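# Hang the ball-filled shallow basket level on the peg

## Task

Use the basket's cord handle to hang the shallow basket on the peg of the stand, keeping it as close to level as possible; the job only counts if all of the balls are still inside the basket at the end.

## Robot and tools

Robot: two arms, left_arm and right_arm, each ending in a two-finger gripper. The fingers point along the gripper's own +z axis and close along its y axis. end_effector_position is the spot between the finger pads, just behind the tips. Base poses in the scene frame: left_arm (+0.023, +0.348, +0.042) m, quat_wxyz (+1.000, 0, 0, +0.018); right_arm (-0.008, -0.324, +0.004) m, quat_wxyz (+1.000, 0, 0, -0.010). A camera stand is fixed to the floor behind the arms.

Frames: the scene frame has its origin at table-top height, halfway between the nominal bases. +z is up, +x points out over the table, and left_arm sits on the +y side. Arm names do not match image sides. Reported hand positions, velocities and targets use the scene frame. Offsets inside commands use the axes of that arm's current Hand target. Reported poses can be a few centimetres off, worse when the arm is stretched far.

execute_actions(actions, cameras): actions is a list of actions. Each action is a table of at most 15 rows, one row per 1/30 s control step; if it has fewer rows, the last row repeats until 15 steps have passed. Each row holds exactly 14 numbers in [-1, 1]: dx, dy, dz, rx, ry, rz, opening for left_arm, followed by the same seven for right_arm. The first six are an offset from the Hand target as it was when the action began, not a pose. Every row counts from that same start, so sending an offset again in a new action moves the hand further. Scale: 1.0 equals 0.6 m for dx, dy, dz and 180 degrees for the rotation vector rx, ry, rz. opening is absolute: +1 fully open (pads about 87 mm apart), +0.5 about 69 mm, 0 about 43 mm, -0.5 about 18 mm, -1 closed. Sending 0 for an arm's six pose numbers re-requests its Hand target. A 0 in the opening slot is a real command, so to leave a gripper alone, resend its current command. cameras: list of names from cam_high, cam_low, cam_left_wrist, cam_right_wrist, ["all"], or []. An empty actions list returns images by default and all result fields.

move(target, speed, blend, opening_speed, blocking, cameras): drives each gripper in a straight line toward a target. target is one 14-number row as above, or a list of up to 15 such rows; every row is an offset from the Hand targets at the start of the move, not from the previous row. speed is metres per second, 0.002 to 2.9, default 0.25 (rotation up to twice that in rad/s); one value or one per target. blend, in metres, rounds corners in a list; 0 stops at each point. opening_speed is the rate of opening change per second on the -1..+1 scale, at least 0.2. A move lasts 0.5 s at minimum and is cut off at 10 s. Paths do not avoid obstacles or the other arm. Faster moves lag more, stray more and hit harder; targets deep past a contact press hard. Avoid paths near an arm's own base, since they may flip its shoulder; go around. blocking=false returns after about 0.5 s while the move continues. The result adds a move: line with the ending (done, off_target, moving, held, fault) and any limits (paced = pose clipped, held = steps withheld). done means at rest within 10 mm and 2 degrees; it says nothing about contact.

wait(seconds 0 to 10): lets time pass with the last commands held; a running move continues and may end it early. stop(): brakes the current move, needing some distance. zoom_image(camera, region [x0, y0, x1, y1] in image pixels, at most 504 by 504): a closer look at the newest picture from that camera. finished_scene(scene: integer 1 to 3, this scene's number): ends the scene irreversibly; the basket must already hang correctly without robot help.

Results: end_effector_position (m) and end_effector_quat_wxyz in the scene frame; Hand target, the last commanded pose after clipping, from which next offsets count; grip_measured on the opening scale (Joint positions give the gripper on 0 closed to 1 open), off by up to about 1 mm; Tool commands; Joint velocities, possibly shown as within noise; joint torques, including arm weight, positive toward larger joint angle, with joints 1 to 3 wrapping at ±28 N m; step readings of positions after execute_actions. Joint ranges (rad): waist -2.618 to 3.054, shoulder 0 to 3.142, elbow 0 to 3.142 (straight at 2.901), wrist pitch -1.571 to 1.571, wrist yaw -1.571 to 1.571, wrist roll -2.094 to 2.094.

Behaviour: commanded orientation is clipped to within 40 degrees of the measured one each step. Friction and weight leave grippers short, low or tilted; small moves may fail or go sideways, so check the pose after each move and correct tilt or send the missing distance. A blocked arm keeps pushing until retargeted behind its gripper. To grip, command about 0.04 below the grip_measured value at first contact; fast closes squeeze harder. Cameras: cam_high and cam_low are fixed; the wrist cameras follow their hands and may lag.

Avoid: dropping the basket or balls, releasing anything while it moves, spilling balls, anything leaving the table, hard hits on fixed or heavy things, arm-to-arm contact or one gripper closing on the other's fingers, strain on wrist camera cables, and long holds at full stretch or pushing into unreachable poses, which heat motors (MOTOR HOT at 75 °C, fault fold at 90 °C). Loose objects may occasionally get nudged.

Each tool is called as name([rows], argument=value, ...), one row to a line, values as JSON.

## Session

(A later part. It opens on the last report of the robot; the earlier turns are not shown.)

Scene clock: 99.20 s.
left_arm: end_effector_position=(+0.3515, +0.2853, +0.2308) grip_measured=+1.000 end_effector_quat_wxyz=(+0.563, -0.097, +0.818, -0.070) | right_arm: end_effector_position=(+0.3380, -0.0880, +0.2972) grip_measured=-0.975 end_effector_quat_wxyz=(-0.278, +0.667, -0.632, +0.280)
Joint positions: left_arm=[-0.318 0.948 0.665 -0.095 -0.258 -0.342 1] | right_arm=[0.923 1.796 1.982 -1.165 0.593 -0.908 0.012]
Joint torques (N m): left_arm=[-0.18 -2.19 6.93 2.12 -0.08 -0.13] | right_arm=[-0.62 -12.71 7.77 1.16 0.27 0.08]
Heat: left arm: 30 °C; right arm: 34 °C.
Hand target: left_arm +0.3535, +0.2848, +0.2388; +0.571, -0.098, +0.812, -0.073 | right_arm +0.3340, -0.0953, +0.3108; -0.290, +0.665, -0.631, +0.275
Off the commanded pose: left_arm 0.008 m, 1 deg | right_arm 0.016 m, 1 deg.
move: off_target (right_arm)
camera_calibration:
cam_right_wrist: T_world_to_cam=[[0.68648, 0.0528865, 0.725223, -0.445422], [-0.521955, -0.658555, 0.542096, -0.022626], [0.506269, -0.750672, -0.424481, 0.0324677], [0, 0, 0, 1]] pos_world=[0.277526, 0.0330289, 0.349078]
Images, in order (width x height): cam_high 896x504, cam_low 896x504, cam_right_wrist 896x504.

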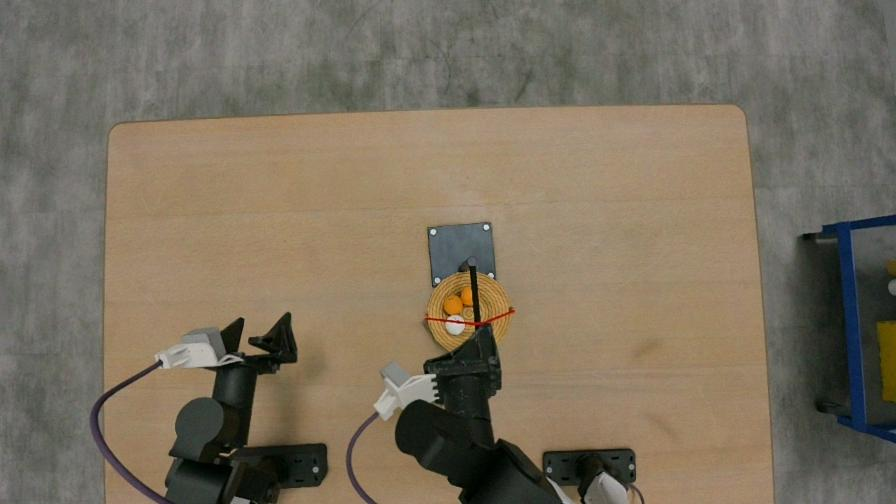

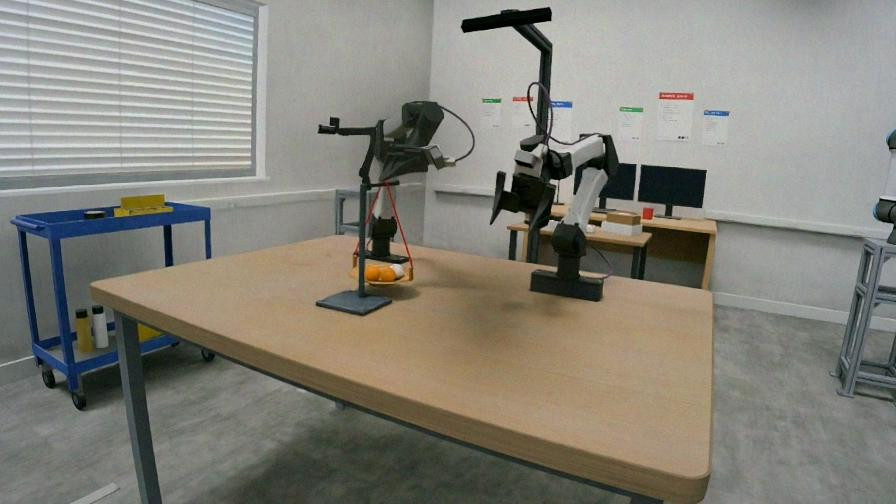

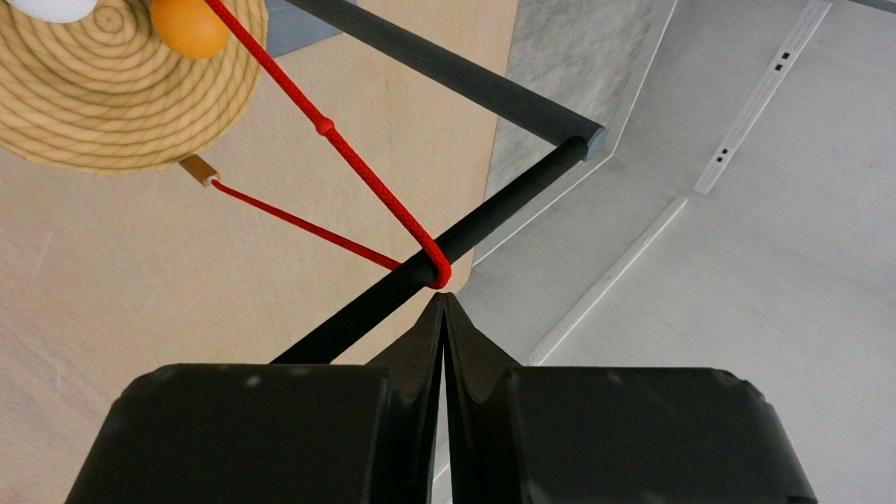

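move([
  [0,0,0,0,0,0,1,-0.01,0,-0.04,0,0,0,-1],
  [0,0,0,0,0,0,1,-0.01,0,-0.2,0,0,0,-1],
], speed=0.08)

move(target=[0.2725,-0.3395,-0.0555,0.254,0.033,0.166,1,0,-0.1,0,0,0,0,-1], speed=0.2, cameras=["all"])

Scene clock: 103.43 s.
left_arm: end_effector_position=(+0.3515, +0.2853, +0.2308) grip_measured=+1.000 end_effector_quat_wxyz=(+0.563, -0.097, +0.818, -0.070) | right_arm: end_effector_position=(+0.2498, -0.0838, +0.3833) grip_measured=-0.975 end_effector_quat_wxyz=(-0.327, +0.672, -0.607, +0.269)
Joint positions: left_arm=[-0.318 0.948 0.665 -0.095 -0.258 -0.342 1] | right_arm=[1.163 1.781 2.36 -1.573 0.699 -0.745 0.012]
Joint torques (N m): left_arm=[-0.17 -2.29 6.79 2.1 -0.08 -0.15] | right_arm=[0.61 -10.14 5.05 1.11 0.74 0.29]
Heat: left arm: 30 °C; right arm: 34 °C.
Hand target: left_arm +0.3535, +0.2848, +0.2388; +0.571, -0.098, +0.812, -0.073 | right_arm +0.2459, -0.0938, +0.3926; -0.290, +0.665, -0.631, +0.275
Off the commanded pose: left_arm 0.008 m, 1 deg | right_arm 0.014 m, 5 deg.
joint sent to its limit (right arm) — joint 4 (wrist pitch), lower limit. The joint targets are off in orientation, not in position.
move: off_target (right_arm)

Scene clock: 106.57 s.
left_arm: end_effector_position=(+0.2793, +0.0581, +0.1355) grip_measured=+1.000 end_effector_quat_wxyz=(+0.508, +0.335, +0.760, -0.228) | right_arm: end_effector_position=(+0.2829, -0.0921, +0.4387) grip_measured=-0.975 end_effector_quat_wxyz=(-0.385, +0.652, -0.584, +0.292)
Joint positions: left_arm=[-0.885 1.363 0.512 0.461 -0.011 -0.011 1] | right_arm=[1.076 1.886 2.692 -1.575 0.699 -0.933 0.012]
Joint torques (N m): left_arm=[-0.66 -3.47 7.13 2.32 0.06 0.01] | right_arm=[-0.61 -5.86 6.16 1.38 0.44 0.07]
Heat: left arm: 31 °C; right arm: 33 °C.
Hand target: left_arm +0.2837, +0.0478, +0.1475; +0.522, +0.340, +0.745, -0.238 | right_arm +0.2866, -0.0917, +0.4365; -0.290, +0.665, -0.631, +0.275
Off the commanded pose: left_arm 0.016 m, 3 deg | right_arm 0.004 m, 12 deg.
joint sent to its limit (right arm) — joint 4 (wrist pitch), lower limit. The joint targets are off in orientation, not in position.
move: off_target (left_arm, right_arm)
camera_calibration:
cam_left_wrist: T_world_to_cam=[[-0.738497, -0.674178, 0.0103322, 0.23969], [-0.642605, 0.699106, -0.313544, 0.2059], [0.204161, -0.238191, -0.949517, 0.230704], [0, 0, 0, 1]] pos_world=[0.262222, 0.0725994, 0.28114]
cam_right_wrist: T_world_to_cam=[[0.534842, 0.0274384, 0.844506, -0.521692], [-0.536305, -0.761313, 0.364388, -0.0581532], [0.652932, -0.647803, -0.392467, 0.071197], [0, 0, 0, 1]] pos_world=[0.201348, 0.0161632, 0.489705]

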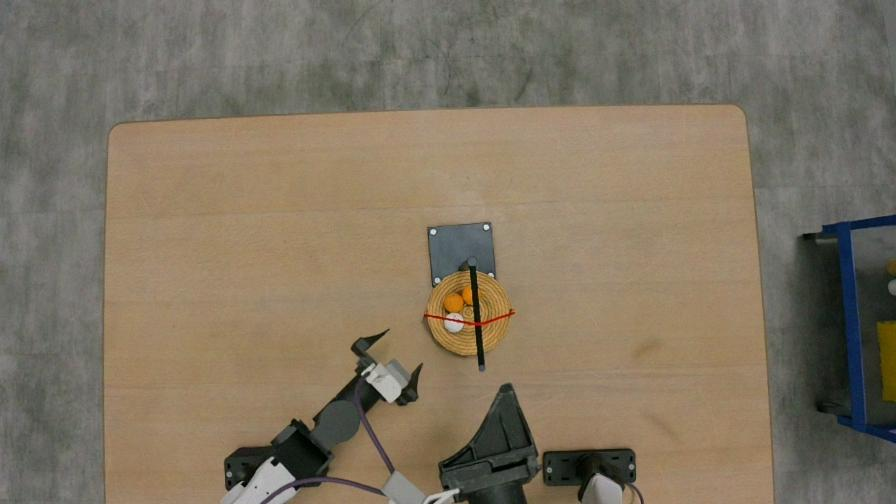

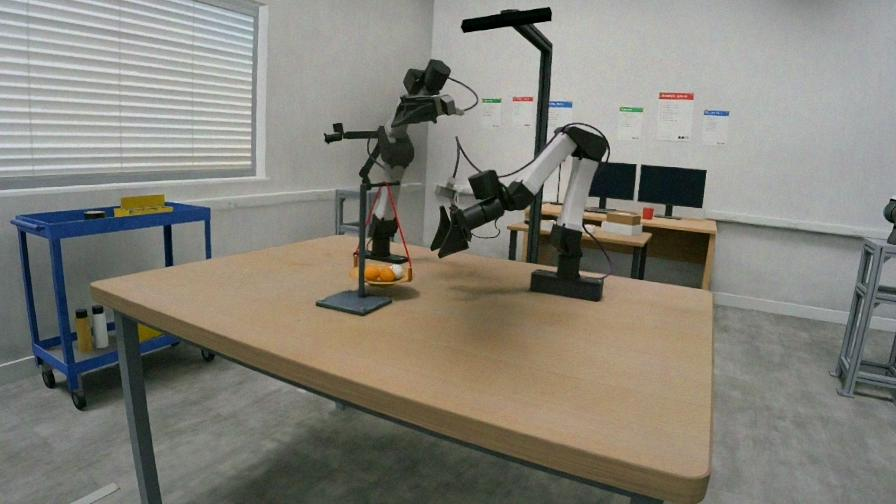

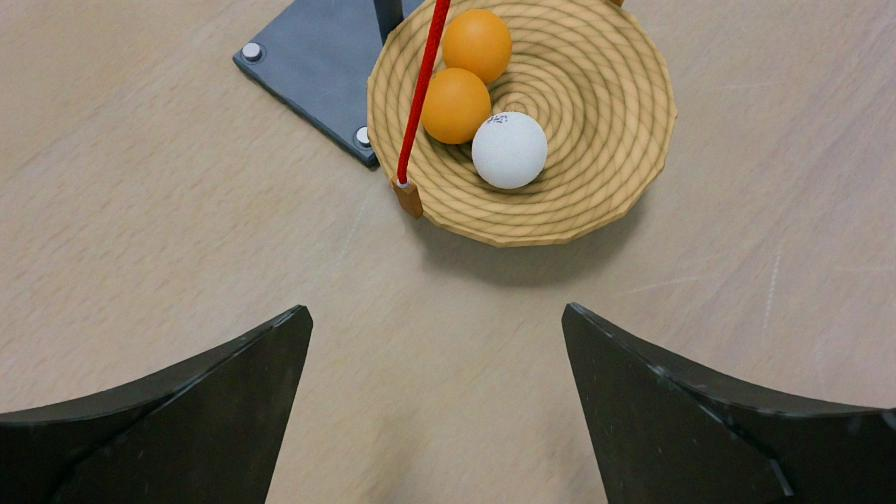

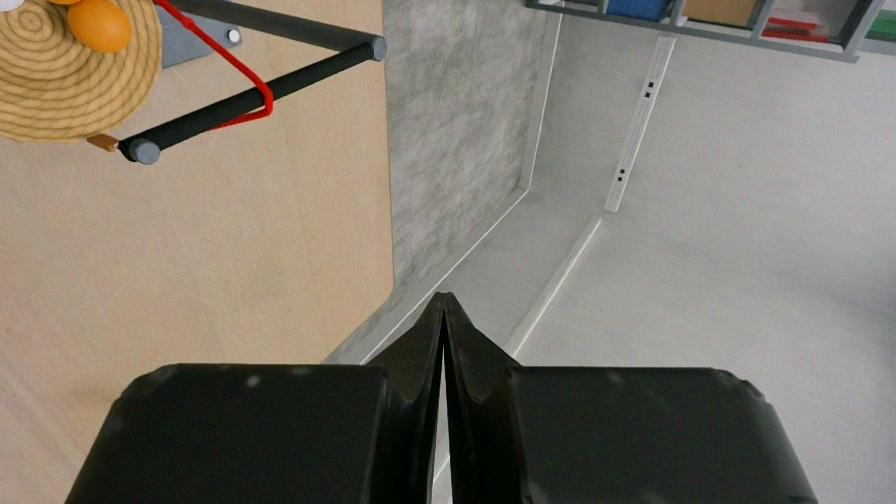

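move(target=[-0.0113,0.0205,0.1097,0,0,0,-0.2,0,0,0,0,0,0,-1], speed=0.1, cameras=["cam_high","cam_low","cam_left_wrist"])

Scene clock: 108.20 s.
left_arm: end_effector_position=(+0.3268, +0.0139, +0.1216) grip_measured=-0.200 end_effector_quat_wxyz=(+0.507, +0.339, +0.757, -0.232) | right_arm: end_effector_position=(+0.2829, -0.0921, +0.4387) grip_measured=-0.975 end_effector_quat_wxyz=(-0.385, +0.652, -0.584, +0.292)
Joint positions: left_arm=[-0.858 1.664 0.718 0.559 0.026 0.003 0.4] | right_arm=[1.076 1.886 2.692 -1.575 0.699 -0.933 0.012]
Joint torques (N m): left_arm=[0.47 -5.6 6.78 2.32 0.12 -0.01] | right_arm=[-0.59 -5.87 6.17 1.38 0.45 0.08]
Heat: left arm: 31 °C; right arm: 33 °C.
Hand target: left_arm +0.3351, +0.0074, +0.1315; +0.522, +0.340, +0.745, -0.238 | right_arm +0.2866, -0.0917, +0.4365; -0.290, +0.665, -0.631, +0.275
Off the commanded pose: left_arm 0.014 m, 2 deg | right_arm 0.004 m, 12 deg.
joint sent to its limit (right arm) — joint 4 (wrist pitch), lower limit. The joint targets are off in orientation, not in position.
move: off_target (left_arm, right_arm)
camera_calibration:
cam_left_wrist: T_world_to_cam=[[-0.746639, -0.665134, 0.0112761, 0.247529], [-0.633703, 0.705996, -0.316211, 0.26026], [0.202362, -0.243241, -0.948622, 0.197797], [0, 0, 0, 1]] pos_world=[0.309716, 0.0290101, 0.267141]
Images, in order (width x height): cam_high 896x504, cam_low 896x504, cam_left_wrist 896x504.

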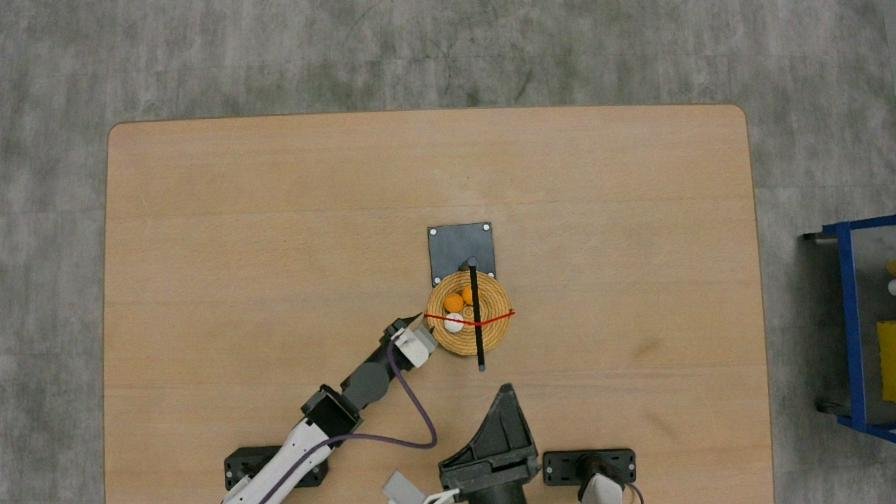

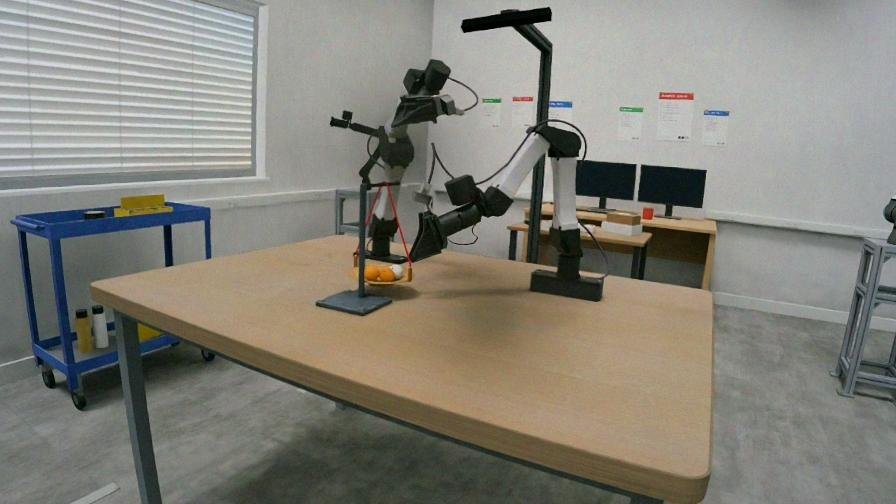

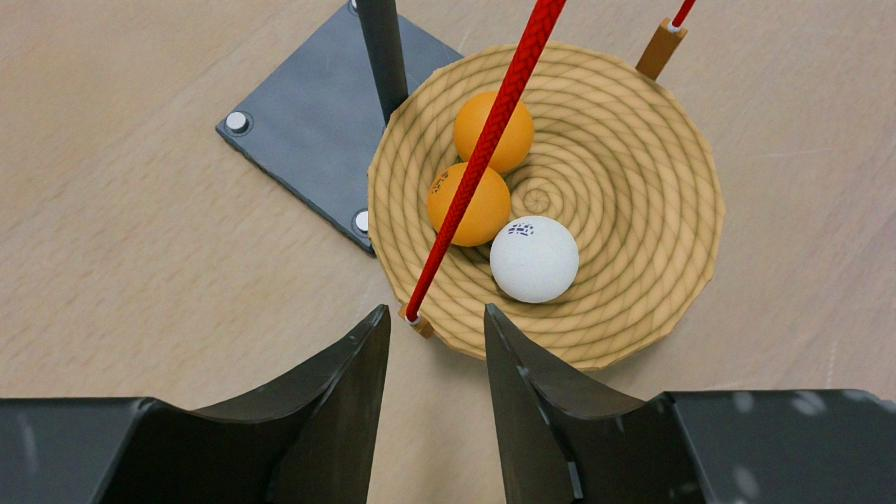

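move(target=[-0.017,0.003,0.029,0,0,0,-0.2,0,0,0,0,0,0,-1], speed=0.05, cameras=["cam_left_wrist"])

Scene clock: 109.27 s.
left_arm: end_effector_position=(+0.3434, -0.0031, +0.1314) grip_measured=-0.200 end_effector_quat_wxyz=(+0.518, +0.337, +0.750, -0.237) | right_arm: end_effector_position=(+0.2829, -0.0921, +0.4387) grip_measured=-0.975 end_effector_quat_wxyz=(-0.385, +0.652, -0.584, +0.292)
Joint positions: left_arm=[-0.856 1.723 0.806 0.558 0.029 0.004 0.4] | right_arm=[1.076 1.886 2.692 -1.575 0.699 -0.933 0.012]
Joint torques (N m): left_arm=[0.55 -6.15 6.8 2.06 0.11 -0.02] | right_arm=[-0.59 -5.87 6.16 1.37 0.44 0.09]
Heat: left arm: 31 °C; right arm: 32 °C.
Hand target: left_arm +0.3495, -0.0064, +0.1351; +0.522, +0.340, +0.745, -0.238 | right_arm +0.2866, -0.0917, +0.4365; -0.290, +0.665, -0.631, +0.275
Off the commanded pose: left_arm 0.008 m, 1 deg | right_arm 0.004 m, 12 deg.
joint sent to its limit (right arm) — joint 4 (wrist pitch), lower limit. The joint targets are off in orientation, not in position.
move: off_target (right_arm)
camera_calibration:
cam_left_wrist: T_world_to_cam=[[-0.747407, -0.664275, 0.0110081, 0.24881], [-0.626938, 0.699721, -0.342547, 0.28714], [0.219843, -0.262924, -0.939436, 0.192368], [0, 0, 0, 1]] pos_world=[0.323691, 0.0149383, 0.276337]
Images, in order (width x height): cam_left_wrist 896x504.

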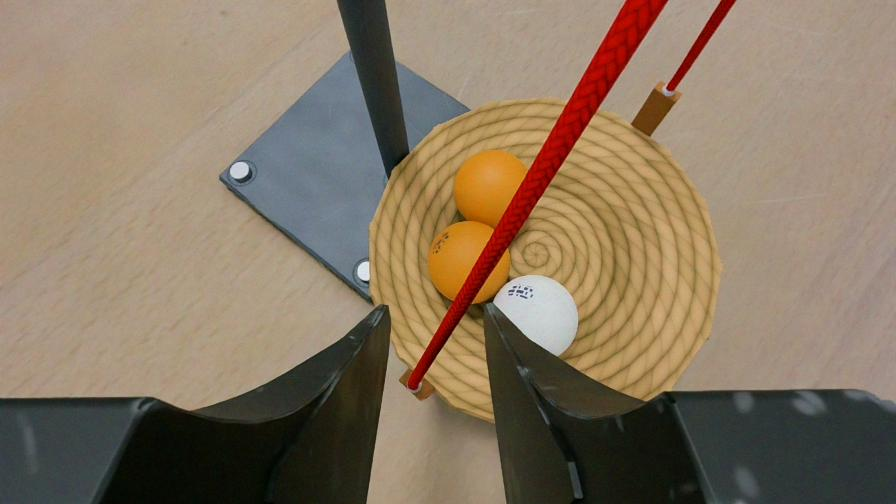

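move(target=[0.005,0.01,0.004,0,0,0,-1,0,0,0,0,0,0,-1], opening_speed=0.4, cameras=["cam_left_wrist","cam_low"])

zoom_image(camera="cam_low", region=[345, 180, 475, 310])

Scene clock: 111.67 s.
left_arm: end_effector_position=(+0.3477, +0.0016, +0.1245) grip_measured=-0.892 end_effector_quat_wxyz=(+0.512, +0.338, +0.754, -0.234) | right_arm: end_effector_position=(+0.2829, -0.0921, +0.4387) grip_measured=-0.975 end_effector_quat_wxyz=(-0.385, +0.652, -0.584, +0.292)
Joint positions: left_arm=[-0.836 1.738 0.806 0.557 0.046 0.01 0.054] | right_arm=[1.076 1.886 2.692 -1.575 0.699 -0.933 0.012]
Joint torques (N m): left_arm=[0.34 -6.3 6.64 2.21 0.12 -0.01] | right_arm=[-0.59 -5.87 6.16 1.37 0.45 0.08]
Heat: left arm: 31 °C; right arm: 32 °C.
Hand target: left_arm +0.3548, -0.0034, +0.1315; +0.522, +0.340, +0.745, -0.238 | right_arm +0.2866, -0.0917, +0.4365; -0.290, +0.665, -0.631, +0.275
Off the commanded pose: left_arm 0.011 m, 2 deg | right_arm 0.004 m, 12 deg.
joint sent to its limit (right arm) — joint 4 (wrist pitch), lower limit. The joint targets are off in orientation, not in position.
move: off_target (left_arm, right_arm)
camera_calibration:
cam_left_wrist: T_world_to_cam=[[-0.746944, -0.664791, 0.0112675, 0.254988], [-0.6308, 0.703192, -0.328042, 0.283634], [0.210156, -0.252137, -0.944596, 0.190207], [0, 0, 0, 1]] pos_world=[0.329405, 0.0180228, 0.269839]
Images, in order (width x height): cam_low 896x504, cam_left_wrist 896x504.

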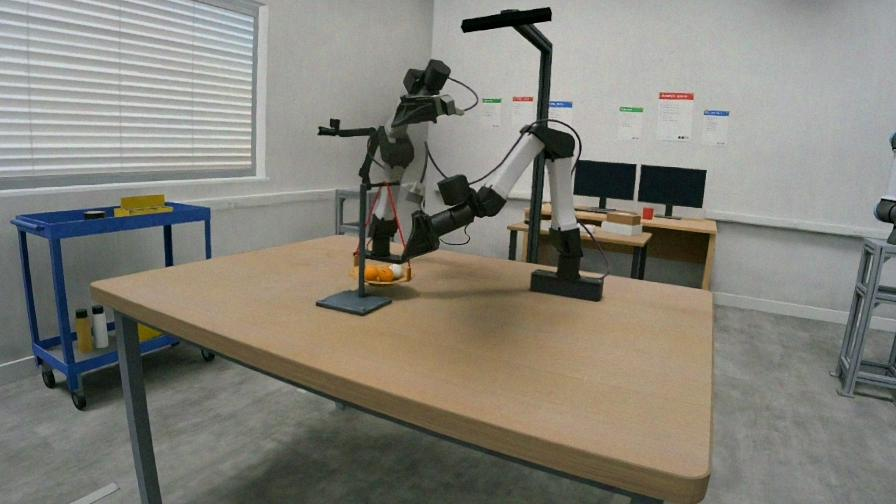

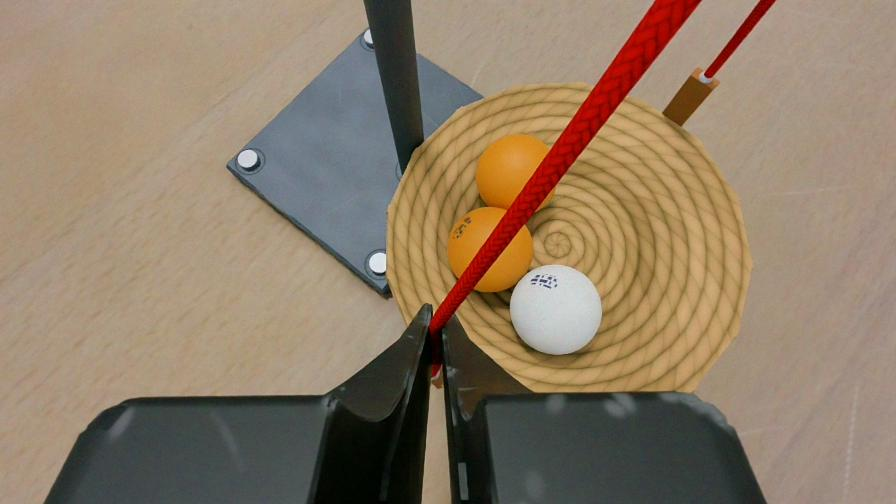

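Scaled by 3.877 from the camera's 896x504 image, which has a finer 1280x720 frame.

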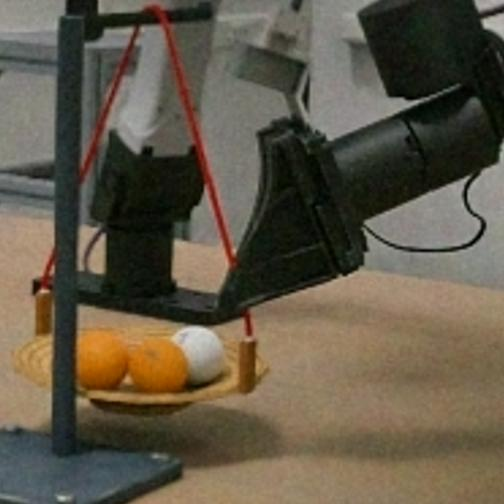

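move(target=[-0.017,-0.0033,-0.0022,0,0,0,-1,0,0,0,0,0,0,-1], speed=0.02, cameras=["cam_low","cam_high"])

zoom_image(camera="cam_low", region=[345, 180, 475, 310])

zoom_image(camera="cam_low", region=[345, 230, 425, 310])

Scene clock: 112.67 s.
left_arm: end_effector_position=(+0.3492, +0.0000, +0.1265) grip_measured=-0.892 end_effector_quat_wxyz=(+0.507, +0.339, +0.757, -0.232) | right_arm: end_effector_position=(+0.2829, -0.0921, +0.4387) grip_measured=-0.975 end_effector_quat_wxyz=(-0.385, +0.652, -0.584, +0.292)
Joint positions: left_arm=[-0.836 1.738 0.83 0.52 0.046 0.01 0.054] | right_arm=[1.076 1.886 2.692 -1.575 0.699 -0.933 0.012]
Joint torques (N m): left_arm=[-0.1 -7.86 7.06 2.14 0.07 -0.06] | right_arm=[-0.61 -5.86 6.16 1.37 0.45 0.08]
Heat: left arm: 31 °C; right arm: 32 °C.
Hand target: left_arm +0.3548, -0.0064, +0.1415; +0.522, +0.340, +0.745, -0.238 | right_arm +0.2866, -0.0917, +0.4365; -0.290, +0.665, -0.631, +0.275
Off the commanded pose: left_arm 0.017 m, 2 deg | right_arm 0.004 m, 12 deg.
joint sent to its limit (right arm) — joint 4 (wrist pitch), lower limit. The joint targets are off in orientation, not in position.
move: off_target (left_arm, right_arm)
Images, in order (width x height): cam_high 896x504, cam_low 896x504.

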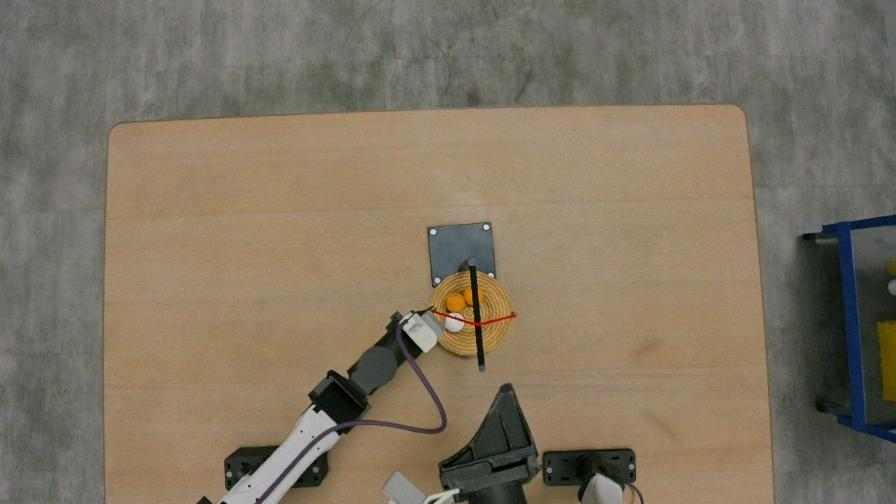

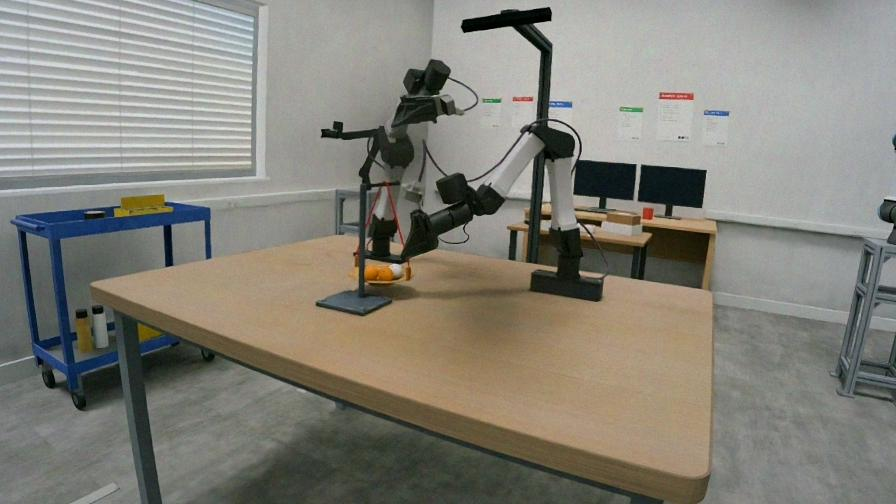

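Scaled by 3.877 from the camera's 896x504 image, which has a finer 1280x720 frame.

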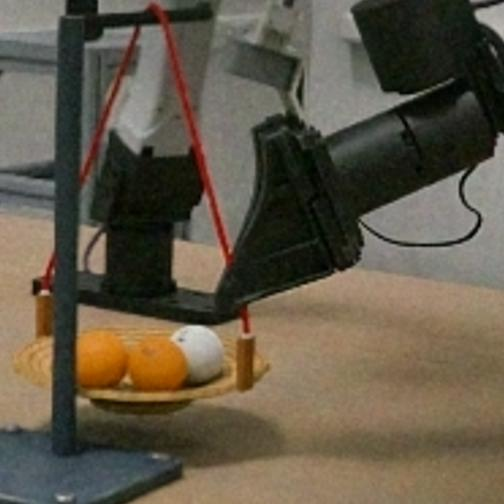

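Scaled by 6.300 from the camera's 896x504 image, which has a finer 1280x720 frame.

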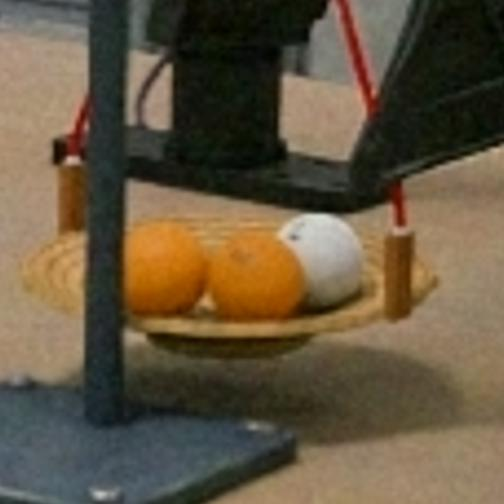

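move(target=[-0.012,0,-0.0042,0,0,0,-1,0,0,0,0,0,0,-1], speed=0.02, cameras=["cam_low","cam_high","cam_left_wrist"])

zoom_image(camera="cam_low", region=[345, 180, 475, 310])

zoom_image(camera="cam_low", region=[345, 230, 425, 310])

zoom_image(camera="cam_high", region=[420, 270, 525, 375])

Scene clock: 113.60 s.
left_arm: end_effector_position=(+0.3493, -0.0001, +0.1262) grip_measured=-0.892 end_effector_quat_wxyz=(+0.501, +0.341, +0.761, -0.230) | right_arm: end_effector_position=(+0.2829, -0.0921, +0.4387) grip_measured=-0.975 end_effector_quat_wxyz=(-0.385, +0.652, -0.584, +0.292)
Joint positions: left_arm=[-0.836 1.738 0.845 0.49 0.046 0.01 0.054] | right_arm=[1.076 1.886 2.692 -1.575 0.699 -0.933 0.012]
Joint torques (N m): left_arm=[-0.16 -9.35 6.93 2.1 0.04 -0.04] | right_arm=[-0.59 -5.86 6.16 1.37 0.44 0.08]
Heat: left arm: 31 °C; right arm: 32 °C.
Hand target: left_arm +0.3548, -0.0064, +0.1491; +0.522, +0.340, +0.745, -0.238 | right_arm +0.2866, -0.0917, +0.4365; -0.290, +0.665, -0.631, +0.275
Off the commanded pose: left_arm 0.025 m, 3 deg | right_arm 0.004 m, 12 deg.
joint sent to its limit (right arm) — joint 4 (wrist pitch), lower limit. The joint targets are off in orientation, not in position.
move: off_target (left_arm, right_arm)
camera_calibration:
cam_left_wrist: T_world_to_cam=[[-0.746667, -0.665081, 0.0124807, 0.254849], [-0.637046, 0.709539, -0.301209, 0.285166], [0.191473, -0.232853, -0.953477, 0.198567], [0, 0, 0, 1]] pos_world=[0.333931, 0.0133956, 0.272043]
Images, in order (width x height): cam_high 896x504, cam_low 896x504, cam_left_wrist 896x504.

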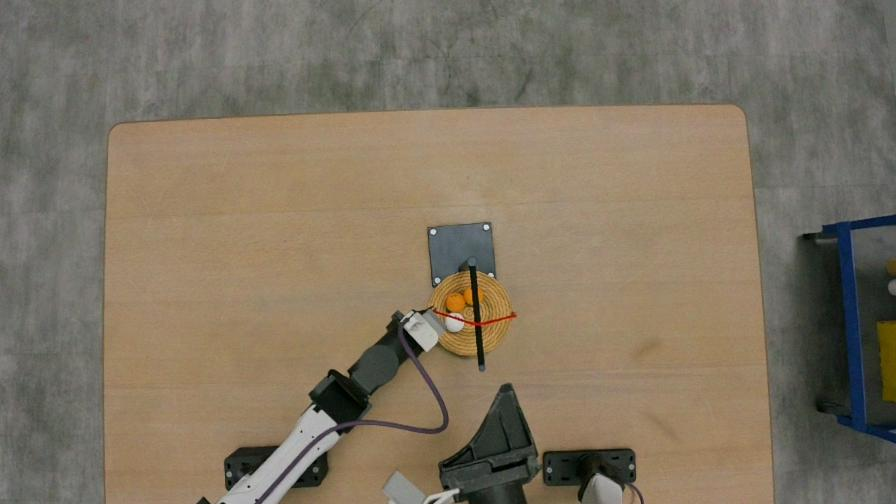

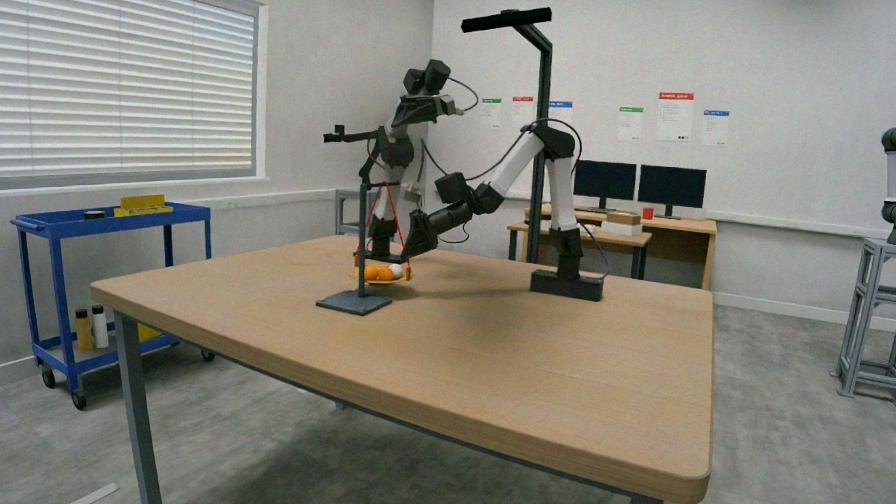

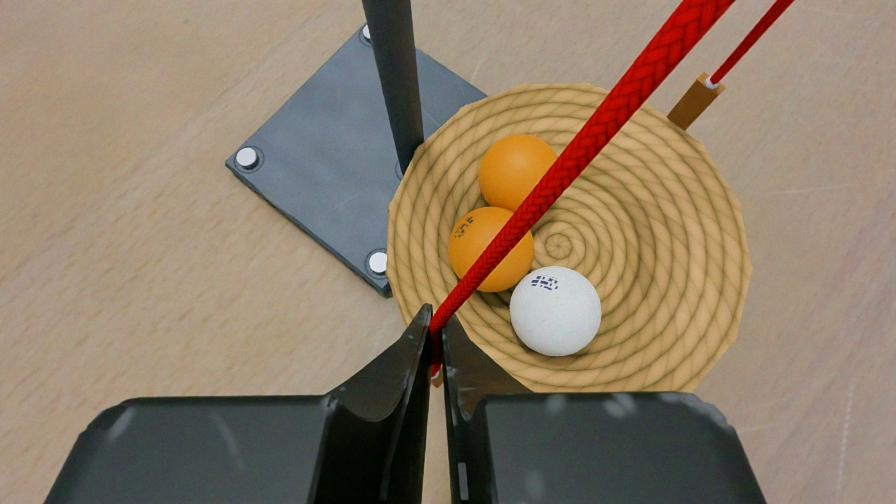

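Scaled by 3.877 from the camera's 896x504 image, which has a finer 1280x720 frame.

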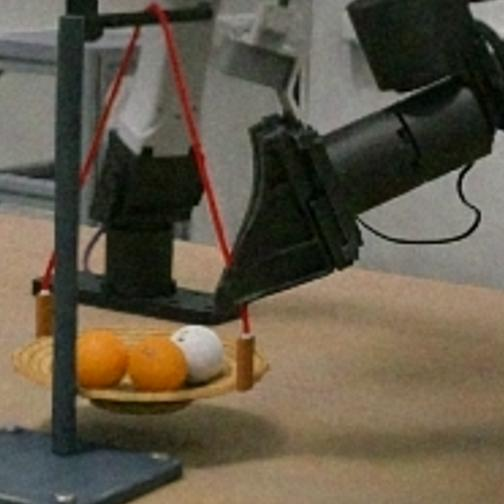

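Scaled by 6.300 from the camera's 896x504 image, which has a finer 1280x720 frame.

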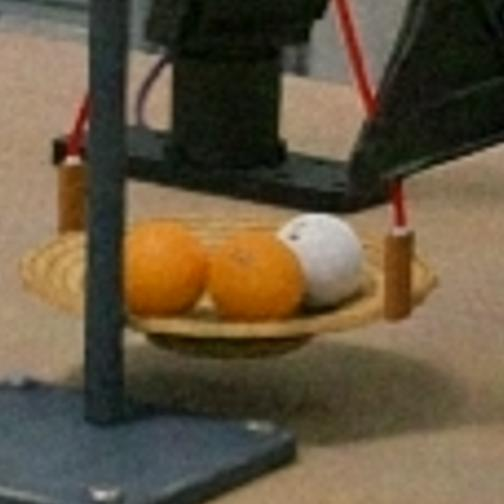

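Scaled by 4.800 from the camera's 896x504 image, which has a finer 1280x720 frame.

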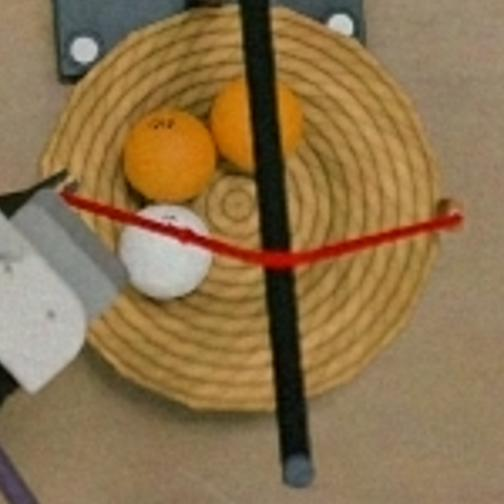

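move(target=[-0.017,0,-0.006,0,0,0,-1,0,0,0,0,0,0,-1], speed=0.015, cameras=["cam_low","cam_high"])

zoom_image(camera="cam_low", region=[345, 180, 475, 310])

zoom_image(camera="cam_low", region=[345, 230, 425, 310])

Scene clock: 114.87 s.
left_arm: end_effector_position=(+0.3488, +0.0005, +0.1279) grip_measured=-0.892 end_effector_quat_wxyz=(+0.493, +0.343, +0.767, -0.227) | right_arm: end_effector_position=(+0.2829, -0.0921, +0.4387) grip_measured=-0.975 end_effector_quat_wxyz=(-0.385, +0.652, -0.584, +0.292)
Joint positions: left_arm=[-0.836 1.729 0.866 0.44 0.046 0.01 0.054] | right_arm=[1.076 1.886 2.692 -1.575 0.699 -0.933 0.012]
Joint torques (N m): left_arm=[-0.18 -10.63 7.31 2.11 0.04 -0.07] | right_arm=[-0.62 -5.87 6.15 1.38 0.44 0.08]
Heat: left arm: 31 °C; right arm: 31 °C.
Hand target: left_arm +0.3549, -0.0065, +0.1598; +0.522, +0.340, +0.745, -0.238 | right_arm +0.2866, -0.0917, +0.4365; -0.290, +0.665, -0.631, +0.275
Off the commanded pose: left_arm 0.033 m, 4 deg | right_arm 0.004 m, 12 deg.
joint sent to its limit (right arm) — joint 4 (wrist pitch), lower limit. The joint targets are off in orientation, not in position.
move: off_target (left_arm, right_arm)
Images, in order (width x height): cam_high 896x504, cam_low 896x504.

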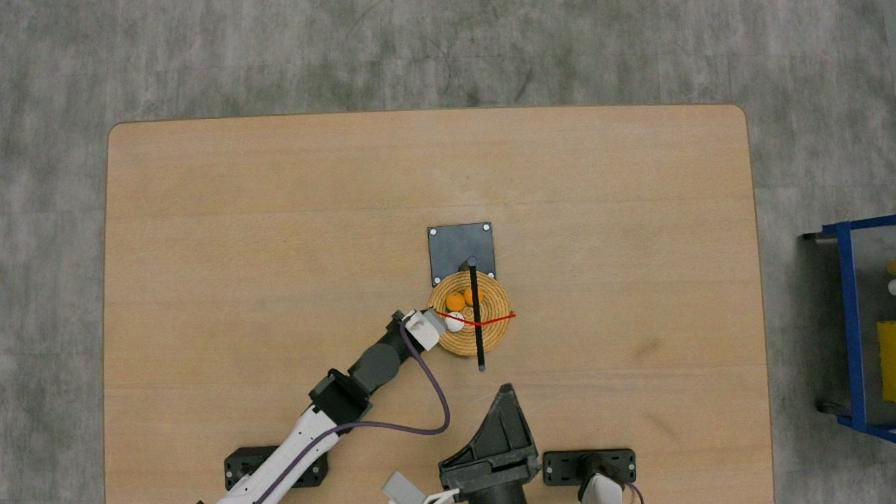

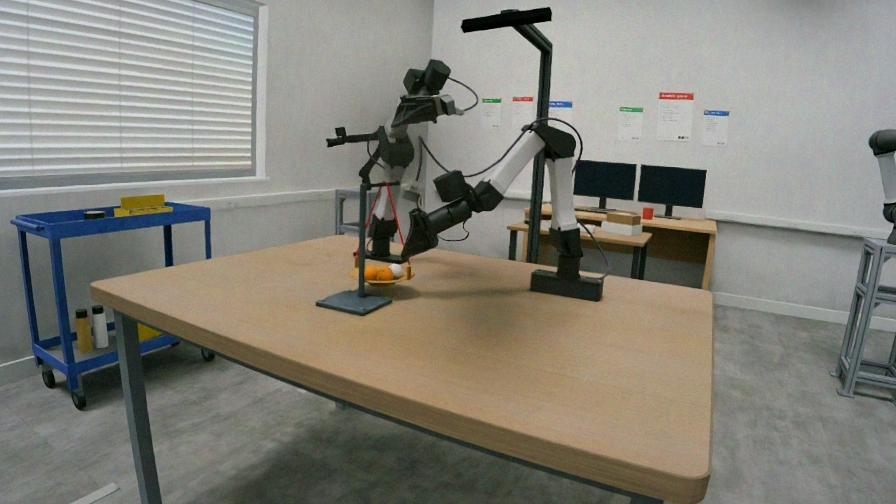

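Scaled by 3.877 from the camera's 896x504 image, which has a finer 1280x720 frame.

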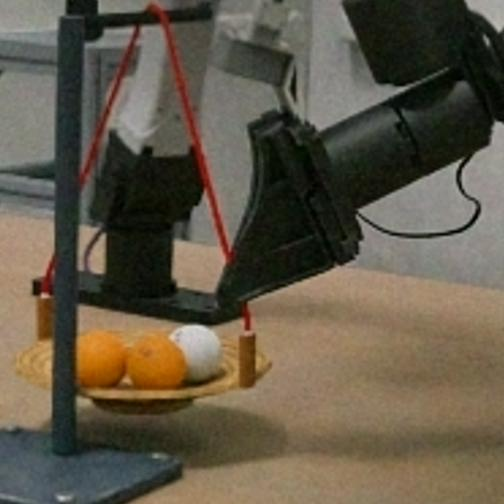

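Scaled by 6.300 from the camera's 896x504 image, which has a finer 1280x720 frame.

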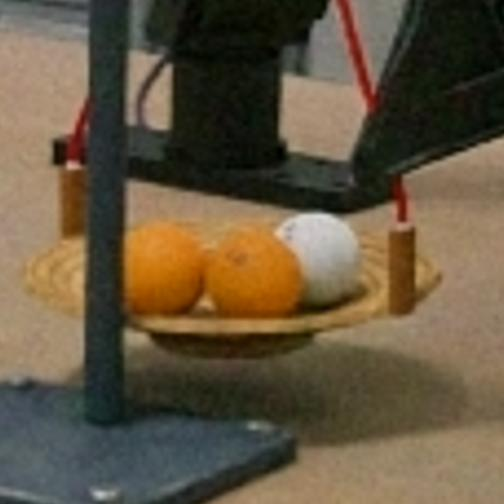

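move(target=[-0.013,0,-0.0045,0,0,0,-1,0,0,0,0,0,0,-1], speed=0.015, cameras=["cam_low","cam_high"])

zoom_image(camera="cam_low", region=[345, 180, 475, 310])

zoom_image(camera="cam_low", region=[345, 230, 425, 310])

Scene clock: 116.00 s.
left_arm: end_effector_position=(+0.3493, -0.0001, +0.1365) grip_measured=-0.892 end_effector_quat_wxyz=(+0.494, +0.343, +0.766, -0.227) | right_arm: end_effector_position=(+0.2829, -0.0921, +0.4387) grip_measured=-0.975 end_effector_quat_wxyz=(-0.385, +0.652, -0.584, +0.292)
Joint positions: left_arm=[-0.836 1.711 0.884 0.404 0.046 0.01 0.054] | right_arm=[1.076 1.886 2.692 -1.575 0.699 -0.933 0.012]
Joint torques (N m): left_arm=[-0.1 -10.4 7.17 2.13 0.06 -0.04] | right_arm=[-0.59 -5.86 6.17 1.38 0.45 0.08]
Heat: left arm: 32 °C; right arm: 31 °C.
Hand target: left_arm +0.3550, -0.0067, +0.1682; +0.522, +0.340, +0.745, -0.238 | right_arm +0.2866, -0.0917, +0.4365; -0.290, +0.665, -0.631, +0.275
Off the commanded pose: left_arm 0.033 m, 4 deg | right_arm 0.004 m, 12 deg.
joint sent to its limit (right arm) — joint 4 (wrist pitch), lower limit. The joint targets are off in orientation, not in position.
move: off_target (left_arm, right_arm)
Images, in order (width x height): cam_high 896x504, cam_low 896x504.

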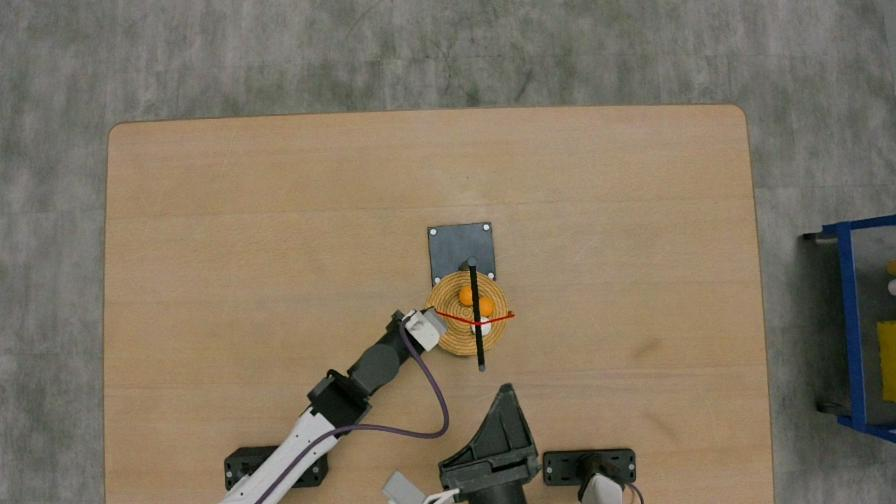

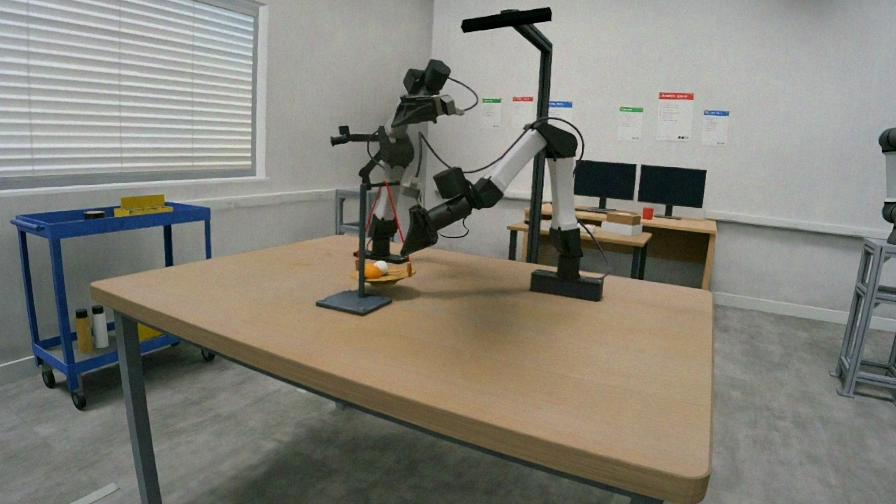

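Scaled by 3.877 from the camera's 896x504 image, which has a finer 1280x720 frame.

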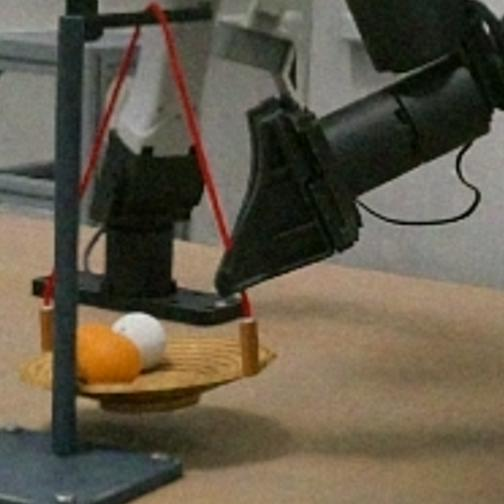

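Scaled by 6.300 from the camera's 896x504 image, which has a finer 1280x720 frame.

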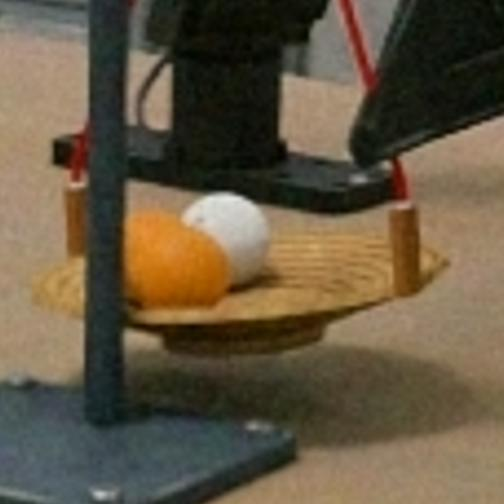

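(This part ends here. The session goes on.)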